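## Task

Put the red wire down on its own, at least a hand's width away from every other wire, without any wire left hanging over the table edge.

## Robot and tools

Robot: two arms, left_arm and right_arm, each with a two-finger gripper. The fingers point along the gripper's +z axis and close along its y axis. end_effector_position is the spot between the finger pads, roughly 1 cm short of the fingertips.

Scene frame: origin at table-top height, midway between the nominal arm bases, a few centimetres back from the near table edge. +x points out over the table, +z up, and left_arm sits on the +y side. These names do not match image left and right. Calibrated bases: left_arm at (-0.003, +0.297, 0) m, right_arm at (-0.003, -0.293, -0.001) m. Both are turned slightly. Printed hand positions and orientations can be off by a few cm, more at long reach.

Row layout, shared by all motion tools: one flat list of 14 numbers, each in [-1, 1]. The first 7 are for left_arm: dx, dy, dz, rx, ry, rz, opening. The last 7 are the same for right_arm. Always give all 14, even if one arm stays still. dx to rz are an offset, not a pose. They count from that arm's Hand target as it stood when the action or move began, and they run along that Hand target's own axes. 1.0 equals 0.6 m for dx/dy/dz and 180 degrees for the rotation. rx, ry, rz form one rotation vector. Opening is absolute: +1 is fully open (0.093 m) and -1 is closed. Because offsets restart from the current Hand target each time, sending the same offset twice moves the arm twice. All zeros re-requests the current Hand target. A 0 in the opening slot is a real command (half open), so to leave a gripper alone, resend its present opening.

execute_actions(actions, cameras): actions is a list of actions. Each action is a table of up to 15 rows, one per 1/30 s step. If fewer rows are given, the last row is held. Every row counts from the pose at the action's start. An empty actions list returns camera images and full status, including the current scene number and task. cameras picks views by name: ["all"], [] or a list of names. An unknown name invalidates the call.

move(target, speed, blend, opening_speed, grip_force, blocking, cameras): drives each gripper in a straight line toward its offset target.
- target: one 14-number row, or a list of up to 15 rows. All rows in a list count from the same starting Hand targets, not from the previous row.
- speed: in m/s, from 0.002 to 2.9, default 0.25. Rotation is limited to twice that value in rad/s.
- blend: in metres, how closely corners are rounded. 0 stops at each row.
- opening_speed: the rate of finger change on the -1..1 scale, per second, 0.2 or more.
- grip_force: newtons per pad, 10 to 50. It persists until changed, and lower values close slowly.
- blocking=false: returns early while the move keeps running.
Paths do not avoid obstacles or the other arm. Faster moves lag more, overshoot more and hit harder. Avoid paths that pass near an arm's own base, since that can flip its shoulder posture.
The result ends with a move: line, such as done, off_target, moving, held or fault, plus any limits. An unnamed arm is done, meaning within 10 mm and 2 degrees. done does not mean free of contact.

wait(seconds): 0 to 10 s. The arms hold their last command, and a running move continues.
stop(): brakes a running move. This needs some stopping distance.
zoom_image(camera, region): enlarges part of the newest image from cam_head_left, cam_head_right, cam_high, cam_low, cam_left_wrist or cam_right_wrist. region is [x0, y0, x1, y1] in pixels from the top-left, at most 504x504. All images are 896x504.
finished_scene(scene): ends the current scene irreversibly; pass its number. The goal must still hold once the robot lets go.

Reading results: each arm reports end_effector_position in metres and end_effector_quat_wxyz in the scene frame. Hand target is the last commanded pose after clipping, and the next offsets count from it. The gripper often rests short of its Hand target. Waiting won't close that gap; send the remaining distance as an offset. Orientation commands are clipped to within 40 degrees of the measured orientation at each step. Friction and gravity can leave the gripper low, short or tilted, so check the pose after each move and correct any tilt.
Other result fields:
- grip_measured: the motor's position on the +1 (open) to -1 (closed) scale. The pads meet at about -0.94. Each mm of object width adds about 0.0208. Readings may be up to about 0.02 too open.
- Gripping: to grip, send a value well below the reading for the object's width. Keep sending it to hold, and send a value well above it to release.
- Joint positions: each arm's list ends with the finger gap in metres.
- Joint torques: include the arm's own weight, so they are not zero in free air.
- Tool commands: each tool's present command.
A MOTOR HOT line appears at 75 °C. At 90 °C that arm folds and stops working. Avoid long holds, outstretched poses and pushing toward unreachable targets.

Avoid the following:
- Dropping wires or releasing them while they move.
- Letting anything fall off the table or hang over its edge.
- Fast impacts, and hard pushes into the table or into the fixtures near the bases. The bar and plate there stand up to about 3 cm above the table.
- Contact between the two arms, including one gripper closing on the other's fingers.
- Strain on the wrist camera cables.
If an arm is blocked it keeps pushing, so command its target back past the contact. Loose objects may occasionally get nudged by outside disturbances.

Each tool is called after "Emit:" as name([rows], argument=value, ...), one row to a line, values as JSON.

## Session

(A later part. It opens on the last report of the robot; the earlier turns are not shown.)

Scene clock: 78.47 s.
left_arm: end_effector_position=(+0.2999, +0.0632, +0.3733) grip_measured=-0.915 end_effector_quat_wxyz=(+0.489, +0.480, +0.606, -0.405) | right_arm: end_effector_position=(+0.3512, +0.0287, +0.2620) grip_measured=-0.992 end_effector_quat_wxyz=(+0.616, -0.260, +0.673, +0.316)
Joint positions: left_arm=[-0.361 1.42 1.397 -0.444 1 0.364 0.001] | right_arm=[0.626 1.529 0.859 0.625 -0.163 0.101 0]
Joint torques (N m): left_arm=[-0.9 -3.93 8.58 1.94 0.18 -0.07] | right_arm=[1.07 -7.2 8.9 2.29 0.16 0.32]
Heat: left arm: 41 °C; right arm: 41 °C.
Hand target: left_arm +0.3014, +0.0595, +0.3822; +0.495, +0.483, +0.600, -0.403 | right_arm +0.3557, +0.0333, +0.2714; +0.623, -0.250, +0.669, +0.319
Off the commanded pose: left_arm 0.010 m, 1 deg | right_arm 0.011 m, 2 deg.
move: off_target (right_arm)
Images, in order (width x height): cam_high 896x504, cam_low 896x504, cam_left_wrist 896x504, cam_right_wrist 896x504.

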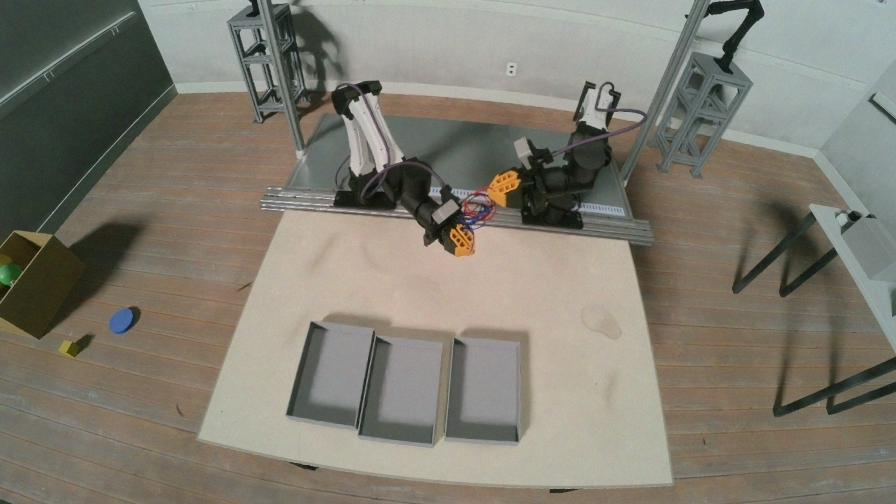

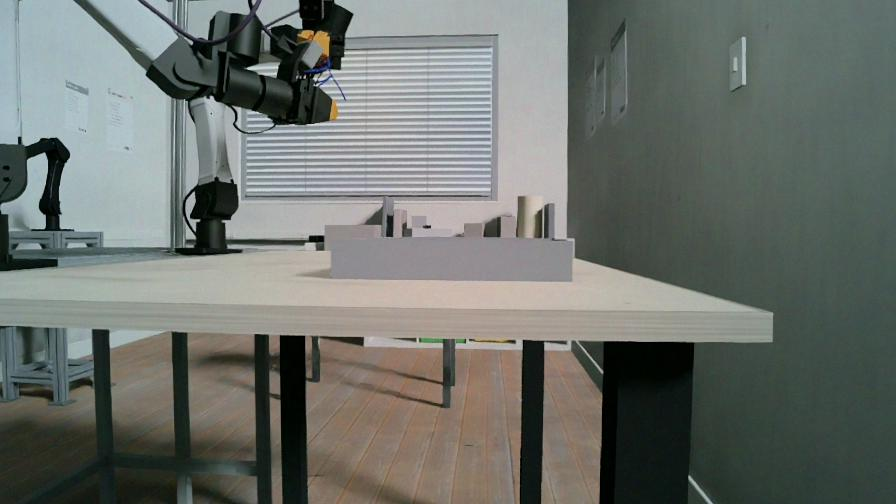

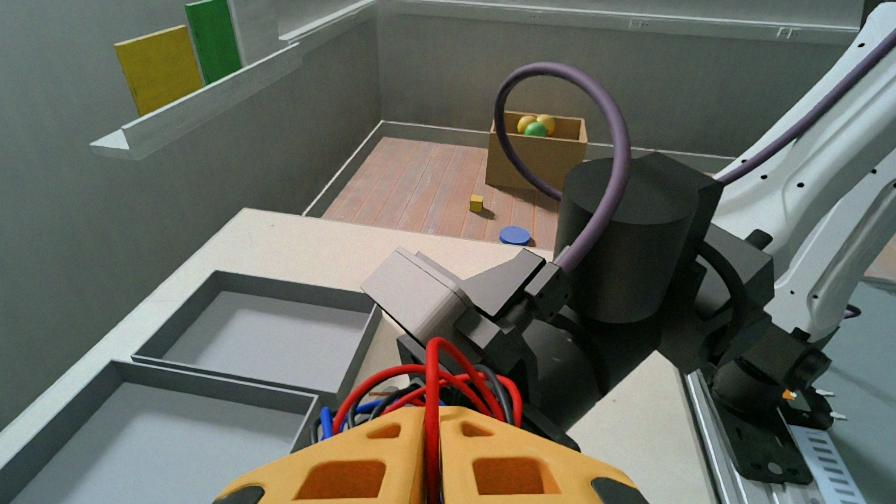

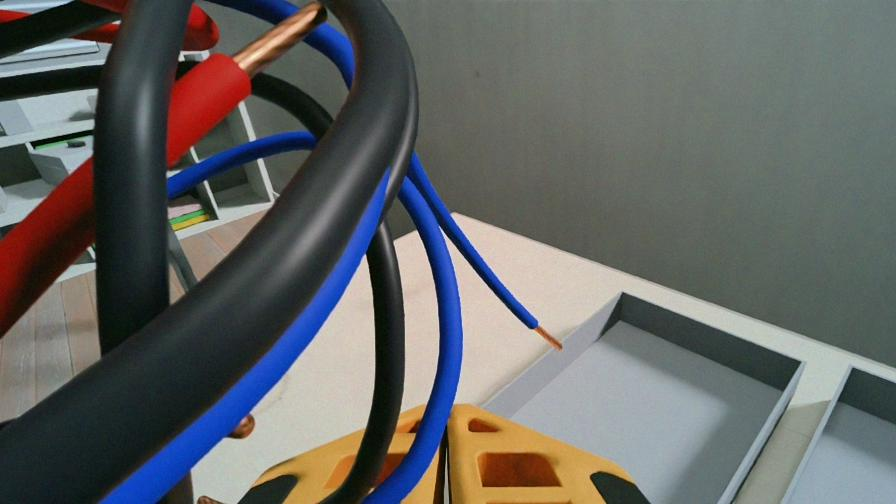

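Emit:
move([
  [0,0,0,0,0,0,-0.921875,0,0,0,0,0,0,0.2],
  [0,0,0,0,0,0,-0.921875,0,0,-0.18,0,0,0,0.2],
  [0,0,0,0,0,0,-0.921875,-0.033,0,-0.2,0,0,0.5,1],
], speed=0.15, cameras=["cam_right_wrist","cam_low","cam_left_wrist"])

Scene clock: 97.20 s.
left_arm: end_effector_position=(+0.2999, +0.0632, +0.3733) grip_measured=-0.915 end_effector_quat_wxyz=(+0.489, +0.480, +0.606, -0.405) | right_arm: end_effector_position=(+0.2767, -0.0549, +0.2793) grip_measured=+1.000 end_effector_quat_wxyz=(+0.214, +0.299, +0.659, +0.656)
Joint positions: left_arm=[-0.361 1.42 1.397 -0.444 1 0.364 0.001] | right_arm=[0.546 1.013 0.587 0.376 -0.23 1.671 0.093]
Joint torques (N m): left_arm=[-0.88 -4.05 8.61 1.95 0.17 -0.09] | right_arm=[-0.61 -5.01 8.77 2.12 -0.1 0.17]
Heat: left arm: 42 °C; right arm: 42 °C.
Hand target: left_arm +0.3014, +0.0595, +0.3823; +0.495, +0.483, +0.600, -0.403 | right_arm +0.2767, -0.0566, +0.2935; +0.215, +0.296, +0.650, +0.666
Off the commanded pose: left_arm 0.010 m, 1 deg | right_arm 0.014 m, 2 deg.
move: off_target (right_arm); target 3's new opening was sent with right_arm's hand 0.014 m and 2 deg from that target
Images, in order (width x height): cam_low 896x504, cam_left_wrist 896x504, cam_right_wrist 896x504.

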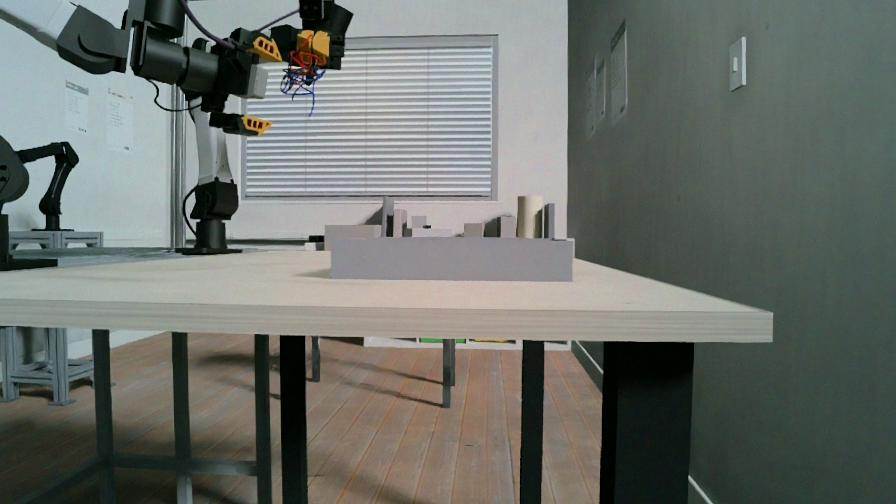

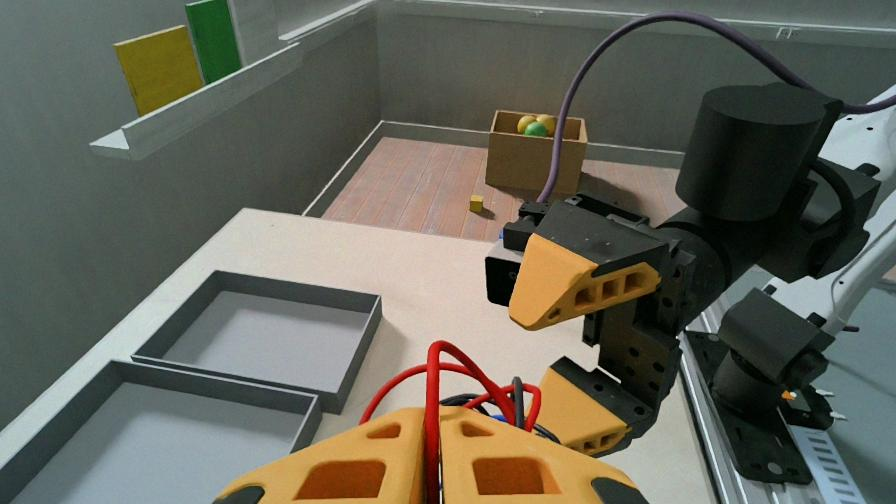

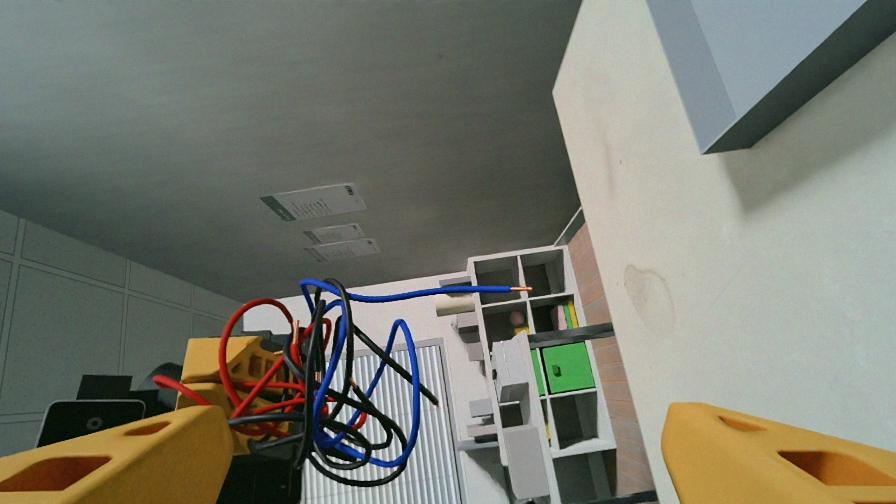

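Emit:
move([
  [0,0,0,0,0,0,-0.921875,0.05,0.02,0,0,0,0,-0.1],
  [0,0,0,0,0,0,-0.921875,0.05,0.02,0.09,0,0,0,-0.1],
], speed=0.12, cameras=["cam_right_wrist","cam_low","cam_left_wrist"])

Scene clock: 110.13 s.
left_arm: end_effector_position=(+0.2999, +0.0632, +0.3733) grip_measured=-0.915 end_effector_quat_wxyz=(+0.489, +0.480, +0.606, -0.405) | right_arm: end_effector_position=(+0.2887, -0.0005, +0.2939) grip_measured=-0.098 end_effector_quat_wxyz=(+0.210, +0.294, +0.662, +0.656)
Joint positions: left_arm=[-0.361 1.42 1.397 -0.444 1 0.364 0.001] | right_arm=[0.692 1.205 0.75 0.402 -0.099 1.676 0.04]
Joint torques (N m): left_arm=[-0.9 -4 8.57 1.93 0.18 -0.08] | right_arm=[0.76 -4.72 9.61 2.35 0.25 0.19]
Heat: left arm: 42 °C; right arm: 44 °C.
Hand target: left_arm +0.3014, +0.0595, +0.3823; +0.495, +0.483, +0.600, -0.403 | right_arm +0.2924, +0.0027, +0.3077; +0.215, +0.296, +0.650, +0.666
Off the commanded pose: left_arm 0.010 m, 1 deg | right_arm 0.015 m, 2 deg.
move: off_target (right_arm)
Images, in order (width x height): cam_low 896x504, cam_left_wrist 896x504, cam_right_wrist 896x504.

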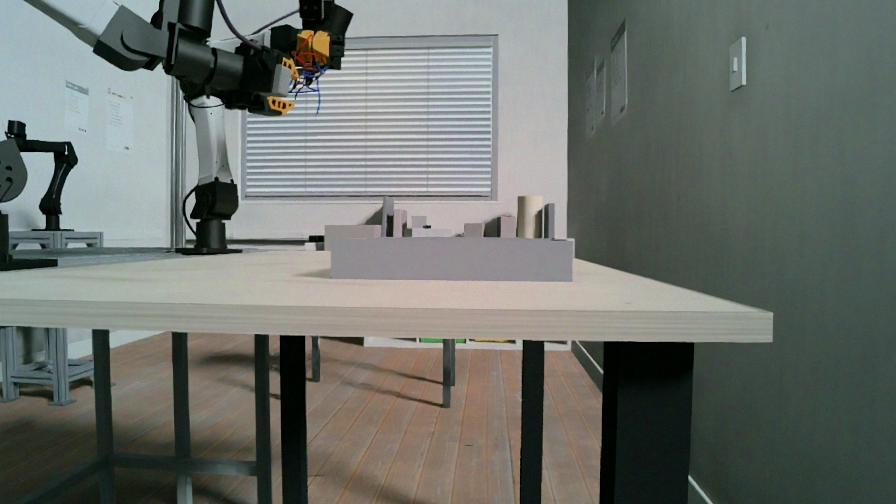

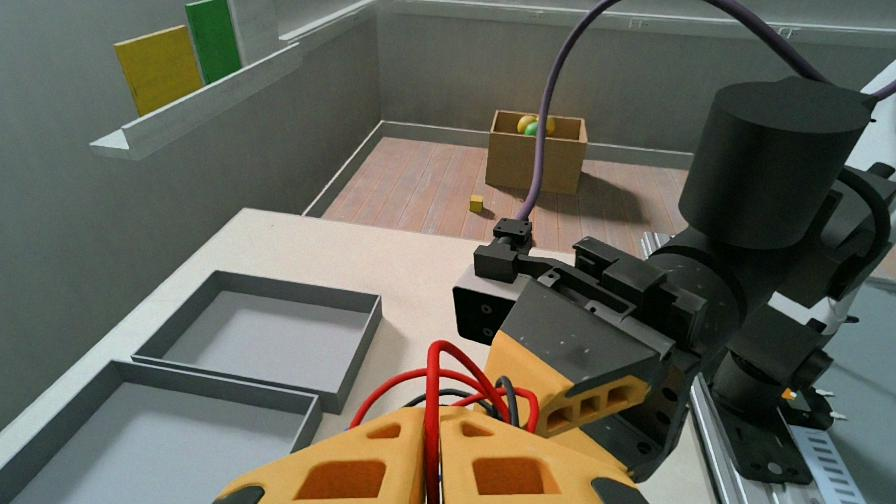

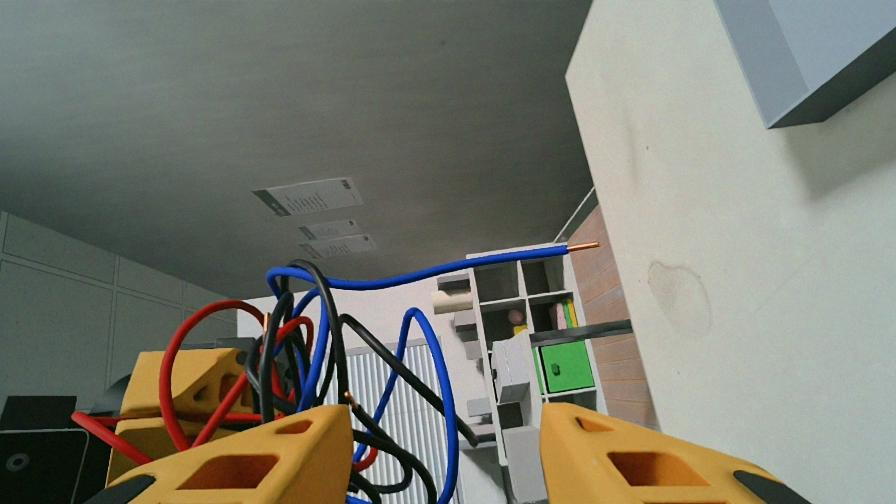

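Emit:
move(target=[0,0,0,0,0,0,-0.921875,0,0,0.083,0,0,0,-0.1], speed=0.1, cameras=["cam_right_wrist"])

Emit:
move(target=[0,0,0,0,0,0,-0.921875,0,0,0,0,0,0,-1], opening_speed=1.0, cameras=["cam_right_wrist","cam_low","cam_left_wrist"])

Scene clock: 115.50 s.
left_arm: end_effector_position=(+0.2999, +0.0632, +0.3733) grip_measured=-0.915 end_effector_quat_wxyz=(+0.489, +0.480, +0.606, -0.405) | right_arm: end_effector_position=(+0.3226, +0.0345, +0.2918) grip_measured=-0.098 end_effector_quat_wxyz=(+0.210, +0.297, +0.664, +0.654)
Joint positions: left_arm=[-0.361 1.42 1.397 -0.444 1 0.364 0.001] | right_arm=[0.704 1.411 0.895 0.456 -0.083 1.677 0.04]
Joint torques (N m): left_arm=[-0.9 -4.05 8.58 1.94 0.19 -0.09] | right_arm=[1.17 -6.56 9.36 2.35 0.15 0.18]
Heat: left arm: 42 °C; right arm: 45 °C.
Hand target: left_arm +0.3014, +0.0595, +0.3823; +0.495, +0.483, +0.600, -0.403 | right_arm +0.3259, +0.0394, +0.3067; +0.215, +0.296, +0.650, +0.666
Off the commanded pose: left_arm 0.010 m, 1 deg | right_arm 0.016 m, 2 deg.
move: off_target (right_arm)
Images, in order (width x height): cam_right_wrist 896x504.

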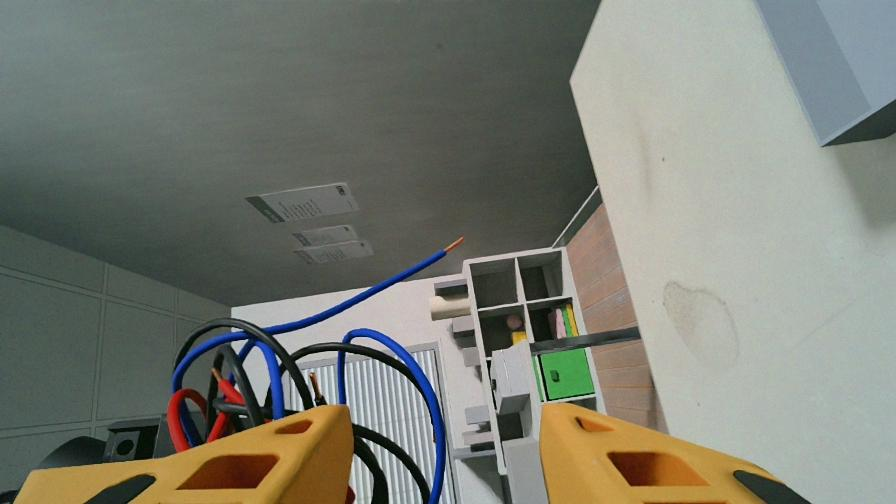

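Scene clock: 116.63 s.
left_arm: end_effector_position=(+0.3001, +0.0633, +0.3733) grip_measured=-0.915 end_effector_quat_wxyz=(+0.489, +0.479, +0.606, -0.404) | right_arm: end_effector_position=(+0.3227, +0.0346, +0.2936) grip_measured=-0.992 end_effector_quat_wxyz=(+0.211, +0.295, +0.661, +0.656)
Joint positions: left_arm=[-0.361 1.42 1.397 -0.444 0.999 0.364 0.001] | right_arm=[0.704 1.411 0.895 0.464 -0.083 1.677 0]
Joint torques (N m): left_arm=[-0.92 -3.99 8.59 1.95 0.18 -0.08] | right_arm=[1.11 -6.31 9.43 2.27 0.15 0.24]
Heat: left arm: 43 °C; right arm: 45 °C.
Hand target: left_arm +0.3014, +0.0595, +0.3823; +0.495, +0.483, +0.600, -0.403 | right_arm +0.3259, +0.0394, +0.3066; +0.215, +0.296, +0.650, +0.666
Off the commanded pose: left_arm 0.010 m, 1 deg | right_arm 0.014 m, 2 deg.
move: off_target (right_arm)
Images, in order (width x height): cam_low 896x504, cam_left_wrist 896x504, cam_right_wrist 896x504.

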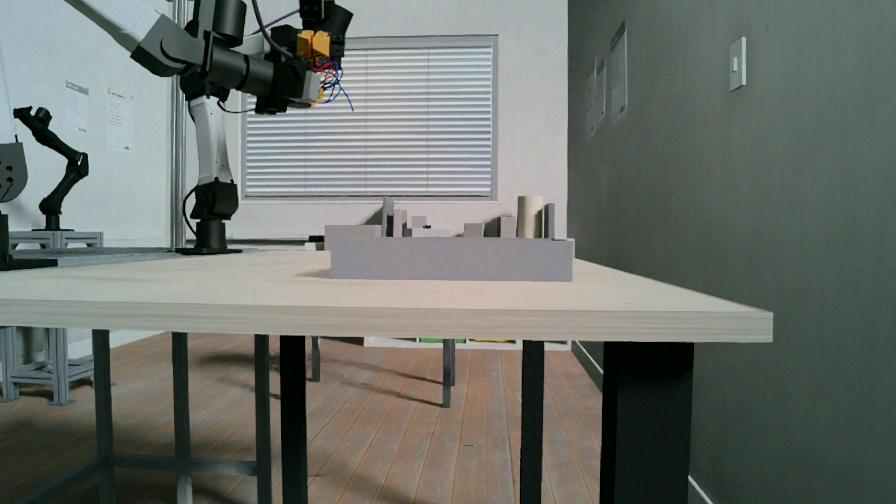

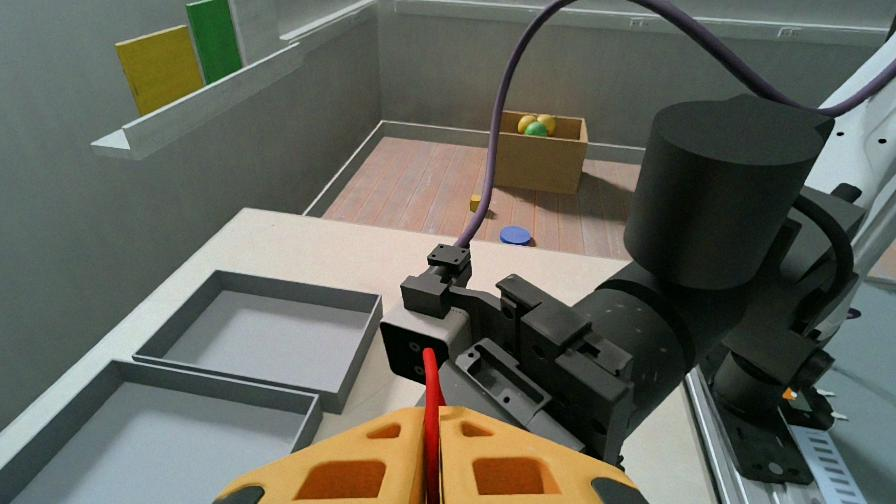

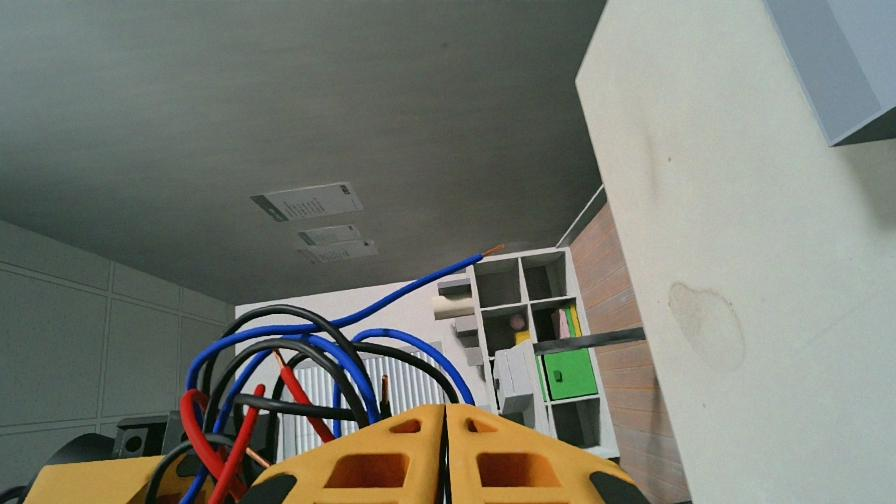

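Emit:
move(target=[0,0,0,0,0,0,-0.921875,0,-0.11,0,0,0,0,-1], speed=0.06, cameras=["all"])

Emit:
zoom_image(camera="cam_low", region=[250, 20, 380, 150])

Scene clock: 120.97 s.
left_arm: end_effector_position=(+0.3001, +0.0633, +0.3733) grip_measured=-0.915 end_effector_quat_wxyz=(+0.489, +0.479, +0.606, -0.404) | right_arm: end_effector_position=(+0.3194, +0.0437, +0.2523) grip_measured=-0.992 end_effector_quat_wxyz=(+0.216, +0.286, +0.647, +0.673)
Joint positions: left_arm=[-0.361 1.42 1.397 -0.444 0.999 0.364 0.001] | right_arm=[0.731 1.515 0.757 0.756 -0.061 1.678 0]
Joint torques (N m): left_arm=[-0.91 -4.01 8.57 1.95 0.19 -0.07] | right_arm=[0.69 -6.99 4.86 2.31 0.23 0.24]
Heat: left arm: 43 °C; right arm: 45 °C.
Hand target: left_arm +0.3014, +0.0595, +0.3823; +0.495, +0.483, +0.600, -0.403 | right_arm +0.3193, +0.0437, +0.2412; +0.215, +0.296, +0.650, +0.666
Off the commanded pose: left_arm 0.010 m, 1 deg | right_arm 0.011 m, 2 deg.
move: off_target (right_arm)

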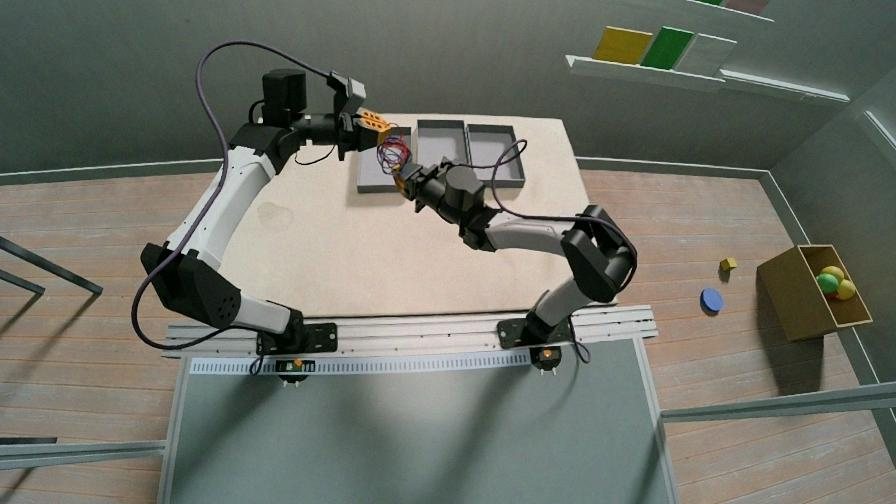

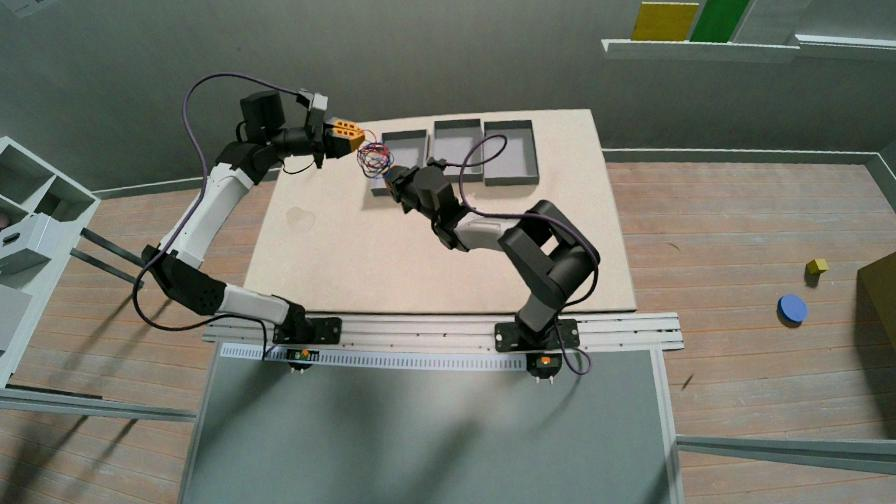

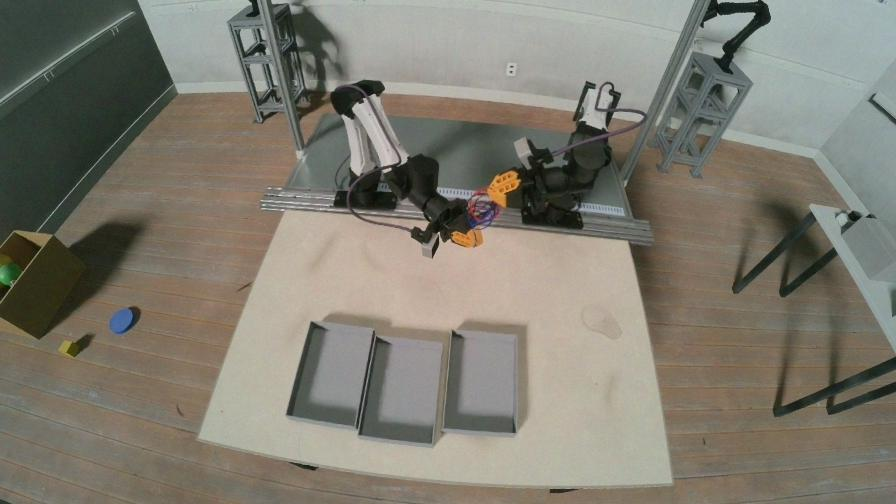

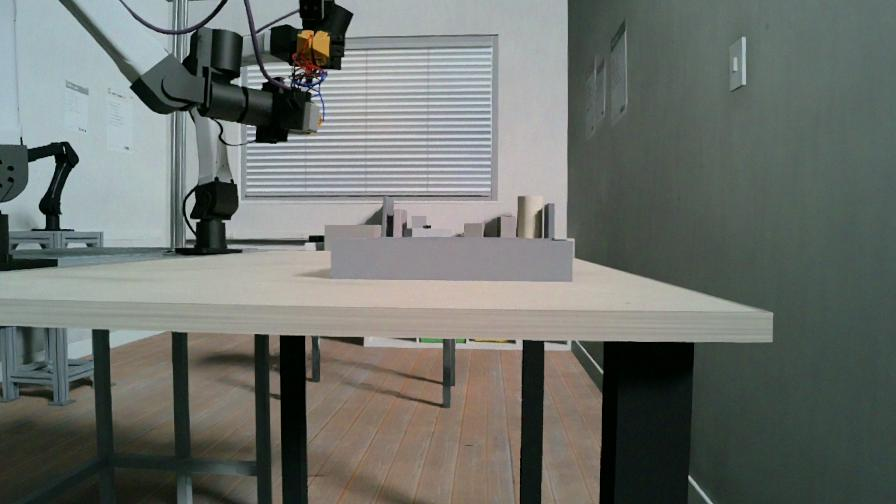

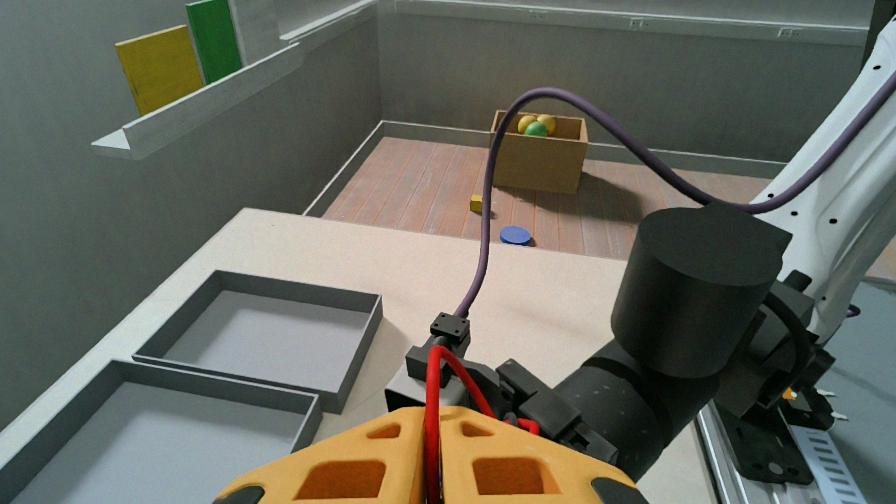

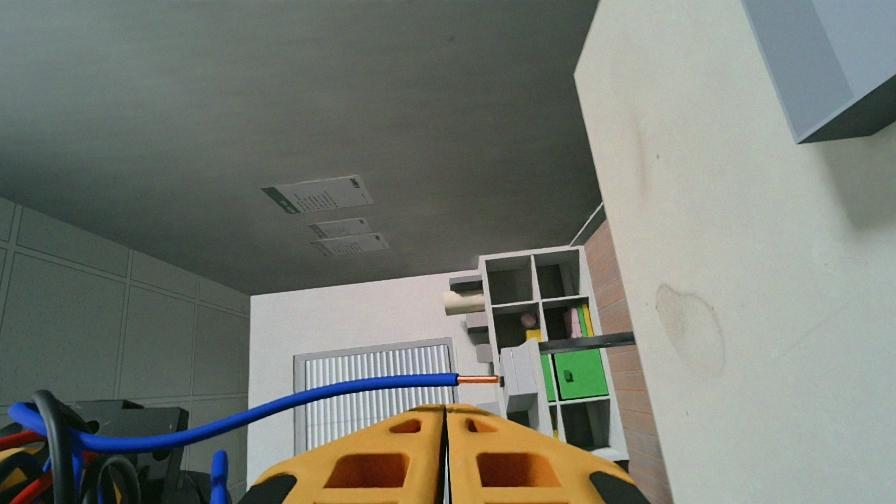

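Scaled by 3.877 from the camera's 896x504 image, which has a finer 1280x720 frame.

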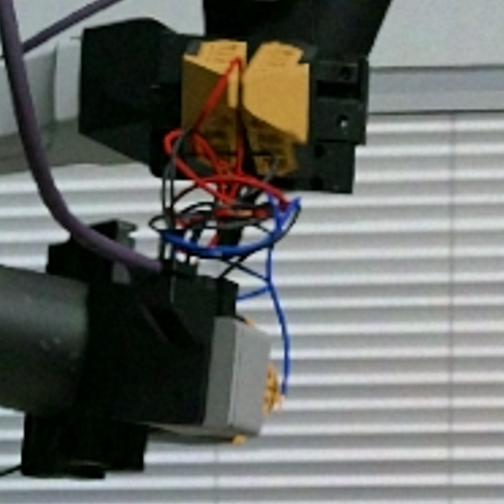

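Emit:
move(target=[0,0,0,0,0,0,-0.921875,0,-0.12,-0.05,0,0,0,-1], speed=0.06, cameras=["cam_right_wrist","cam_low","cam_left_wrist"])

Emit:
zoom_image(camera="cam_low", region=[250, 20, 380, 150])

Scene clock: 125.97 s.
left_arm: end_effector_position=(+0.3001, +0.0633, +0.3733) grip_measured=-0.915 end_effector_quat_wxyz=(+0.489, +0.479, +0.606, -0.404) | right_arm: end_effector_position=(+0.2933, +0.0273, +0.1793) grip_measured=-0.992 end_effector_quat_wxyz=(+0.215, +0.287, +0.647, +0.673)
Joint positions: left_arm=[-0.361 1.42 1.397 -0.444 0.999 0.364 0.001] | right_arm=[0.757 1.634 0.497 1.133 -0.034 1.68 0]
Joint torques (N m): left_arm=[-0.94 -4.03 8.54 1.95 0.19 -0.08] | right_arm=[0.84 -6.49 3.85 2.31 0.19 0.14]
Heat: left arm: 43 °C; right arm: 44 °C.
Hand target: left_arm +0.3014, +0.0595, +0.3823; +0.495, +0.483, +0.600, -0.403 | right_arm +0.2921, +0.0259, +0.1702; +0.215, +0.296, +0.650, +0.666
Off the commanded pose: left_arm 0.010 m, 1 deg | right_arm 0.009 m, 1 deg.
move: done
Images, in order (width x height): cam_low 896x504, cam_left_wrist 896x504, cam_right_wrist 896x504.

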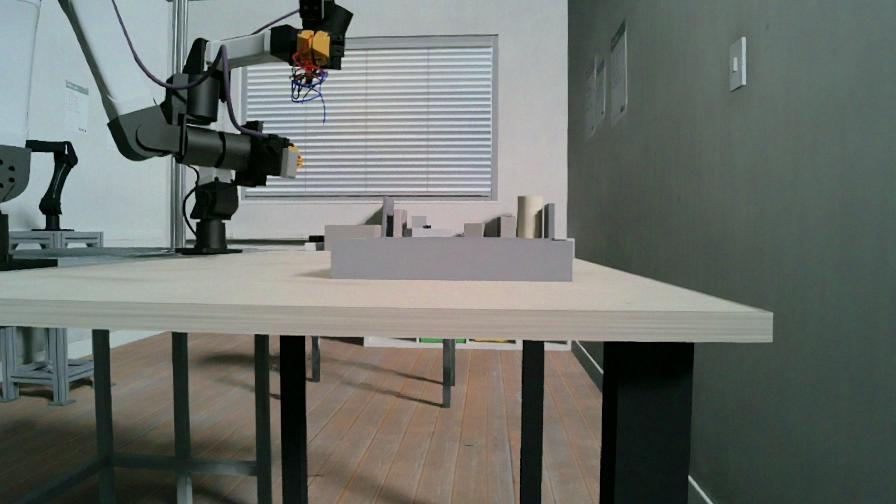

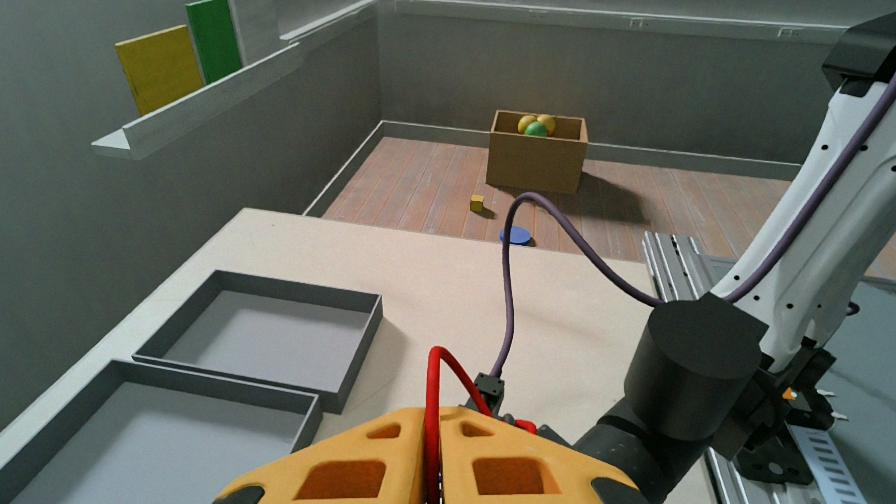

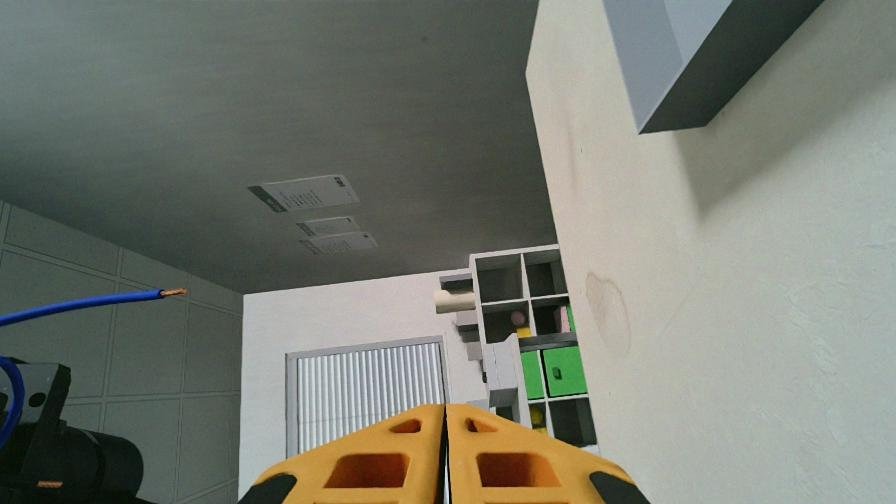

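Scaled by 3.877 from the camera's 896x504 image, which has a finer 1280x720 frame.

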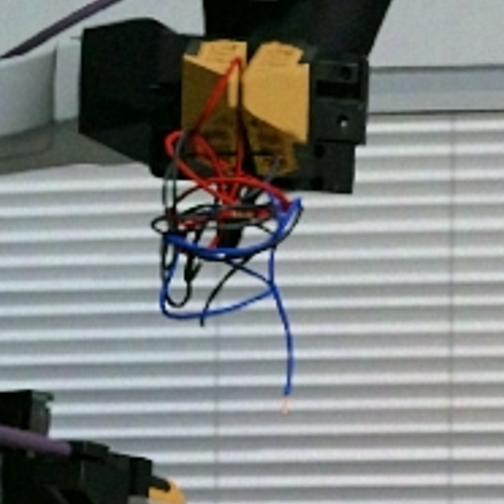

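Emit:
move([
  [0,0,0,0,0,0,-0.921875,0,0,-0.11,0,0,0,-1],
  [0,0,0,0,0,0,-0.921875,0,0.215,-0.08,0,0,0,-0.1],
], speed=0.2, cameras=["cam_right_wrist"])

Emit:
move(target=[0,0,0,0,0,0,-0.921875,0,0,0.168,0,0,0,-0.1], speed=0.12, cameras=["cam_right_wrist","cam_low","cam_left_wrist"])

Scene clock: 142.90 s.
left_arm: end_effector_position=(+0.3001, +0.0633, +0.3733) grip_measured=-0.915 end_effector_quat_wxyz=(+0.489, +0.479, +0.606, -0.404) | right_arm: end_effector_position=(+0.2708, -0.0166, +0.2864) grip_measured=-0.101 end_effector_quat_wxyz=(+0.214, +0.298, +0.657, +0.658)
Joint positions: left_arm=[-0.361 1.42 1.397 -0.444 0.999 0.364 0.001] | right_arm=[0.703 1.102 0.653 0.404 -0.074 1.681 0.04]
Joint torques (N m): left_arm=[-0.88 -4.01 8.58 1.95 0.19 -0.08] | right_arm=[-0.68 -5.3 8.8 2.16 -0.1 0.11]
Heat: left arm: 43 °C; right arm: 42 °C.
Hand target: left_arm +0.3014, +0.0595, +0.3823; +0.495, +0.483, +0.600, -0.403 | right_arm +0.2725, -0.0176, +0.2995; +0.215, +0.296, +0.650, +0.666
Off the commanded pose: left_arm 0.010 m, 1 deg | right_arm 0.013 m, 1 deg.
move: off_target (right_arm); target 2's new opening was sent with right_arm's hand 0.013 m and 1 deg from that target
Images, in order (width x height): cam_right_wrist 896x504.

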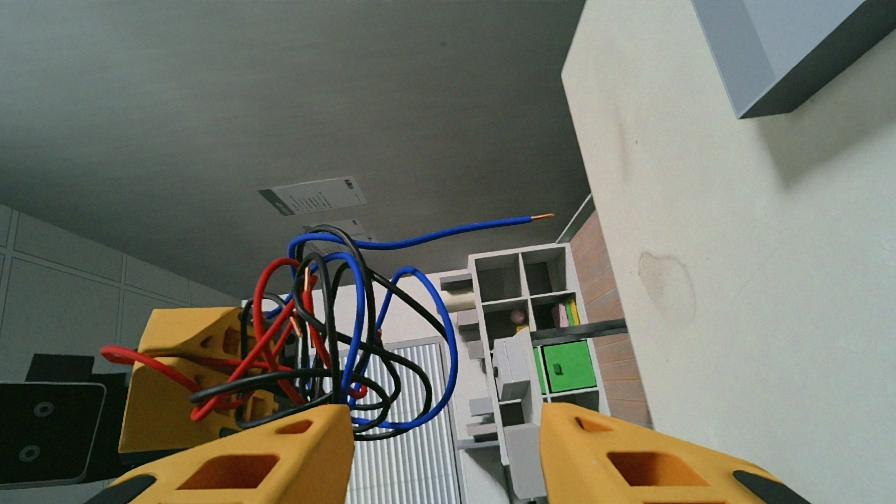

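Scene clock: 144.20 s.
left_arm: end_effector_position=(+0.3001, +0.0633, +0.3733) grip_measured=-0.915 end_effector_quat_wxyz=(+0.489, +0.479, +0.606, -0.404) | right_arm: end_effector_position=(+0.3374, +0.0513, +0.2845) grip_measured=-0.101 end_effector_quat_wxyz=(+0.210, +0.297, +0.662, +0.655)
Joint positions: left_arm=[-0.361 1.42 1.397 -0.444 0.999 0.364 0.001] | right_arm=[0.711 1.509 0.946 0.508 -0.074 1.681 0.04]
Joint torques (N m): left_arm=[-0.9 -4.01 8.61 1.95 0.19 -0.07] | right_arm=[1.29 -7.1 9.32 2.4 0.08 0.2]
Heat: left arm: 43 °C; right arm: 42 °C.
Hand target: left_arm +0.3014, +0.0595, +0.3823; +0.495, +0.483, +0.600, -0.403 | right_arm +0.3404, +0.0569, +0.2974; +0.215, +0.296, +0.650, +0.666
Off the commanded pose: left_arm 0.010 m, 1 deg | right_arm 0.014 m, 2 deg.
move: off_target (right_arm)
Images, in order (width x height): cam_low 896x504, cam_left_wrist 896x504, cam_right_wrist 896x504.

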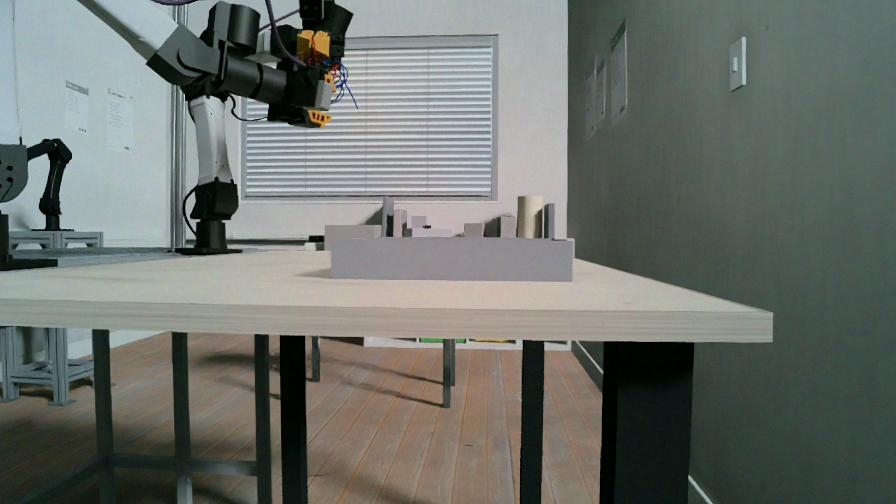

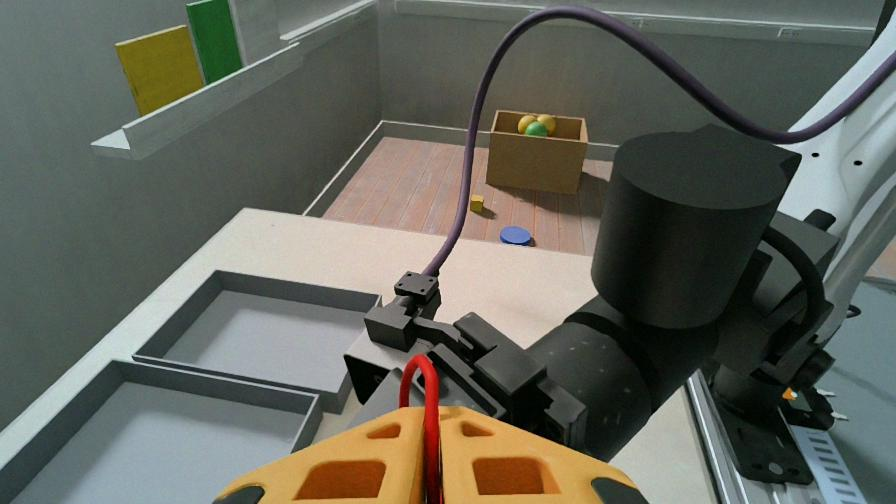

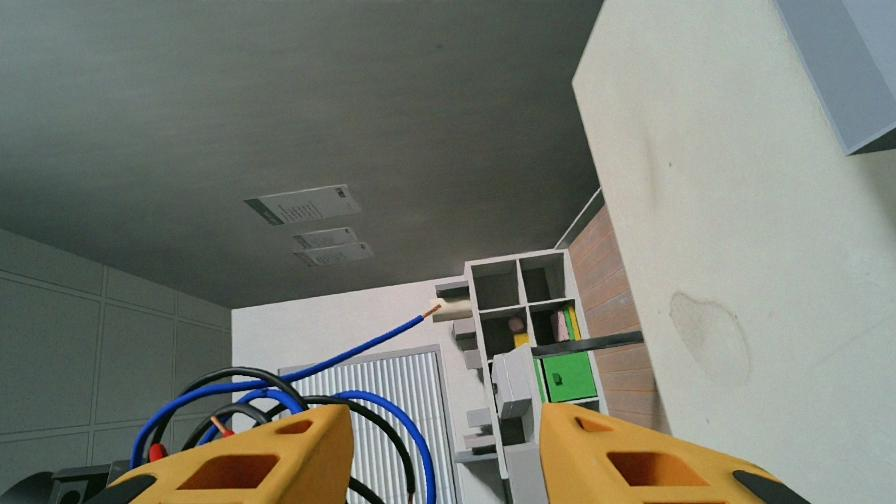

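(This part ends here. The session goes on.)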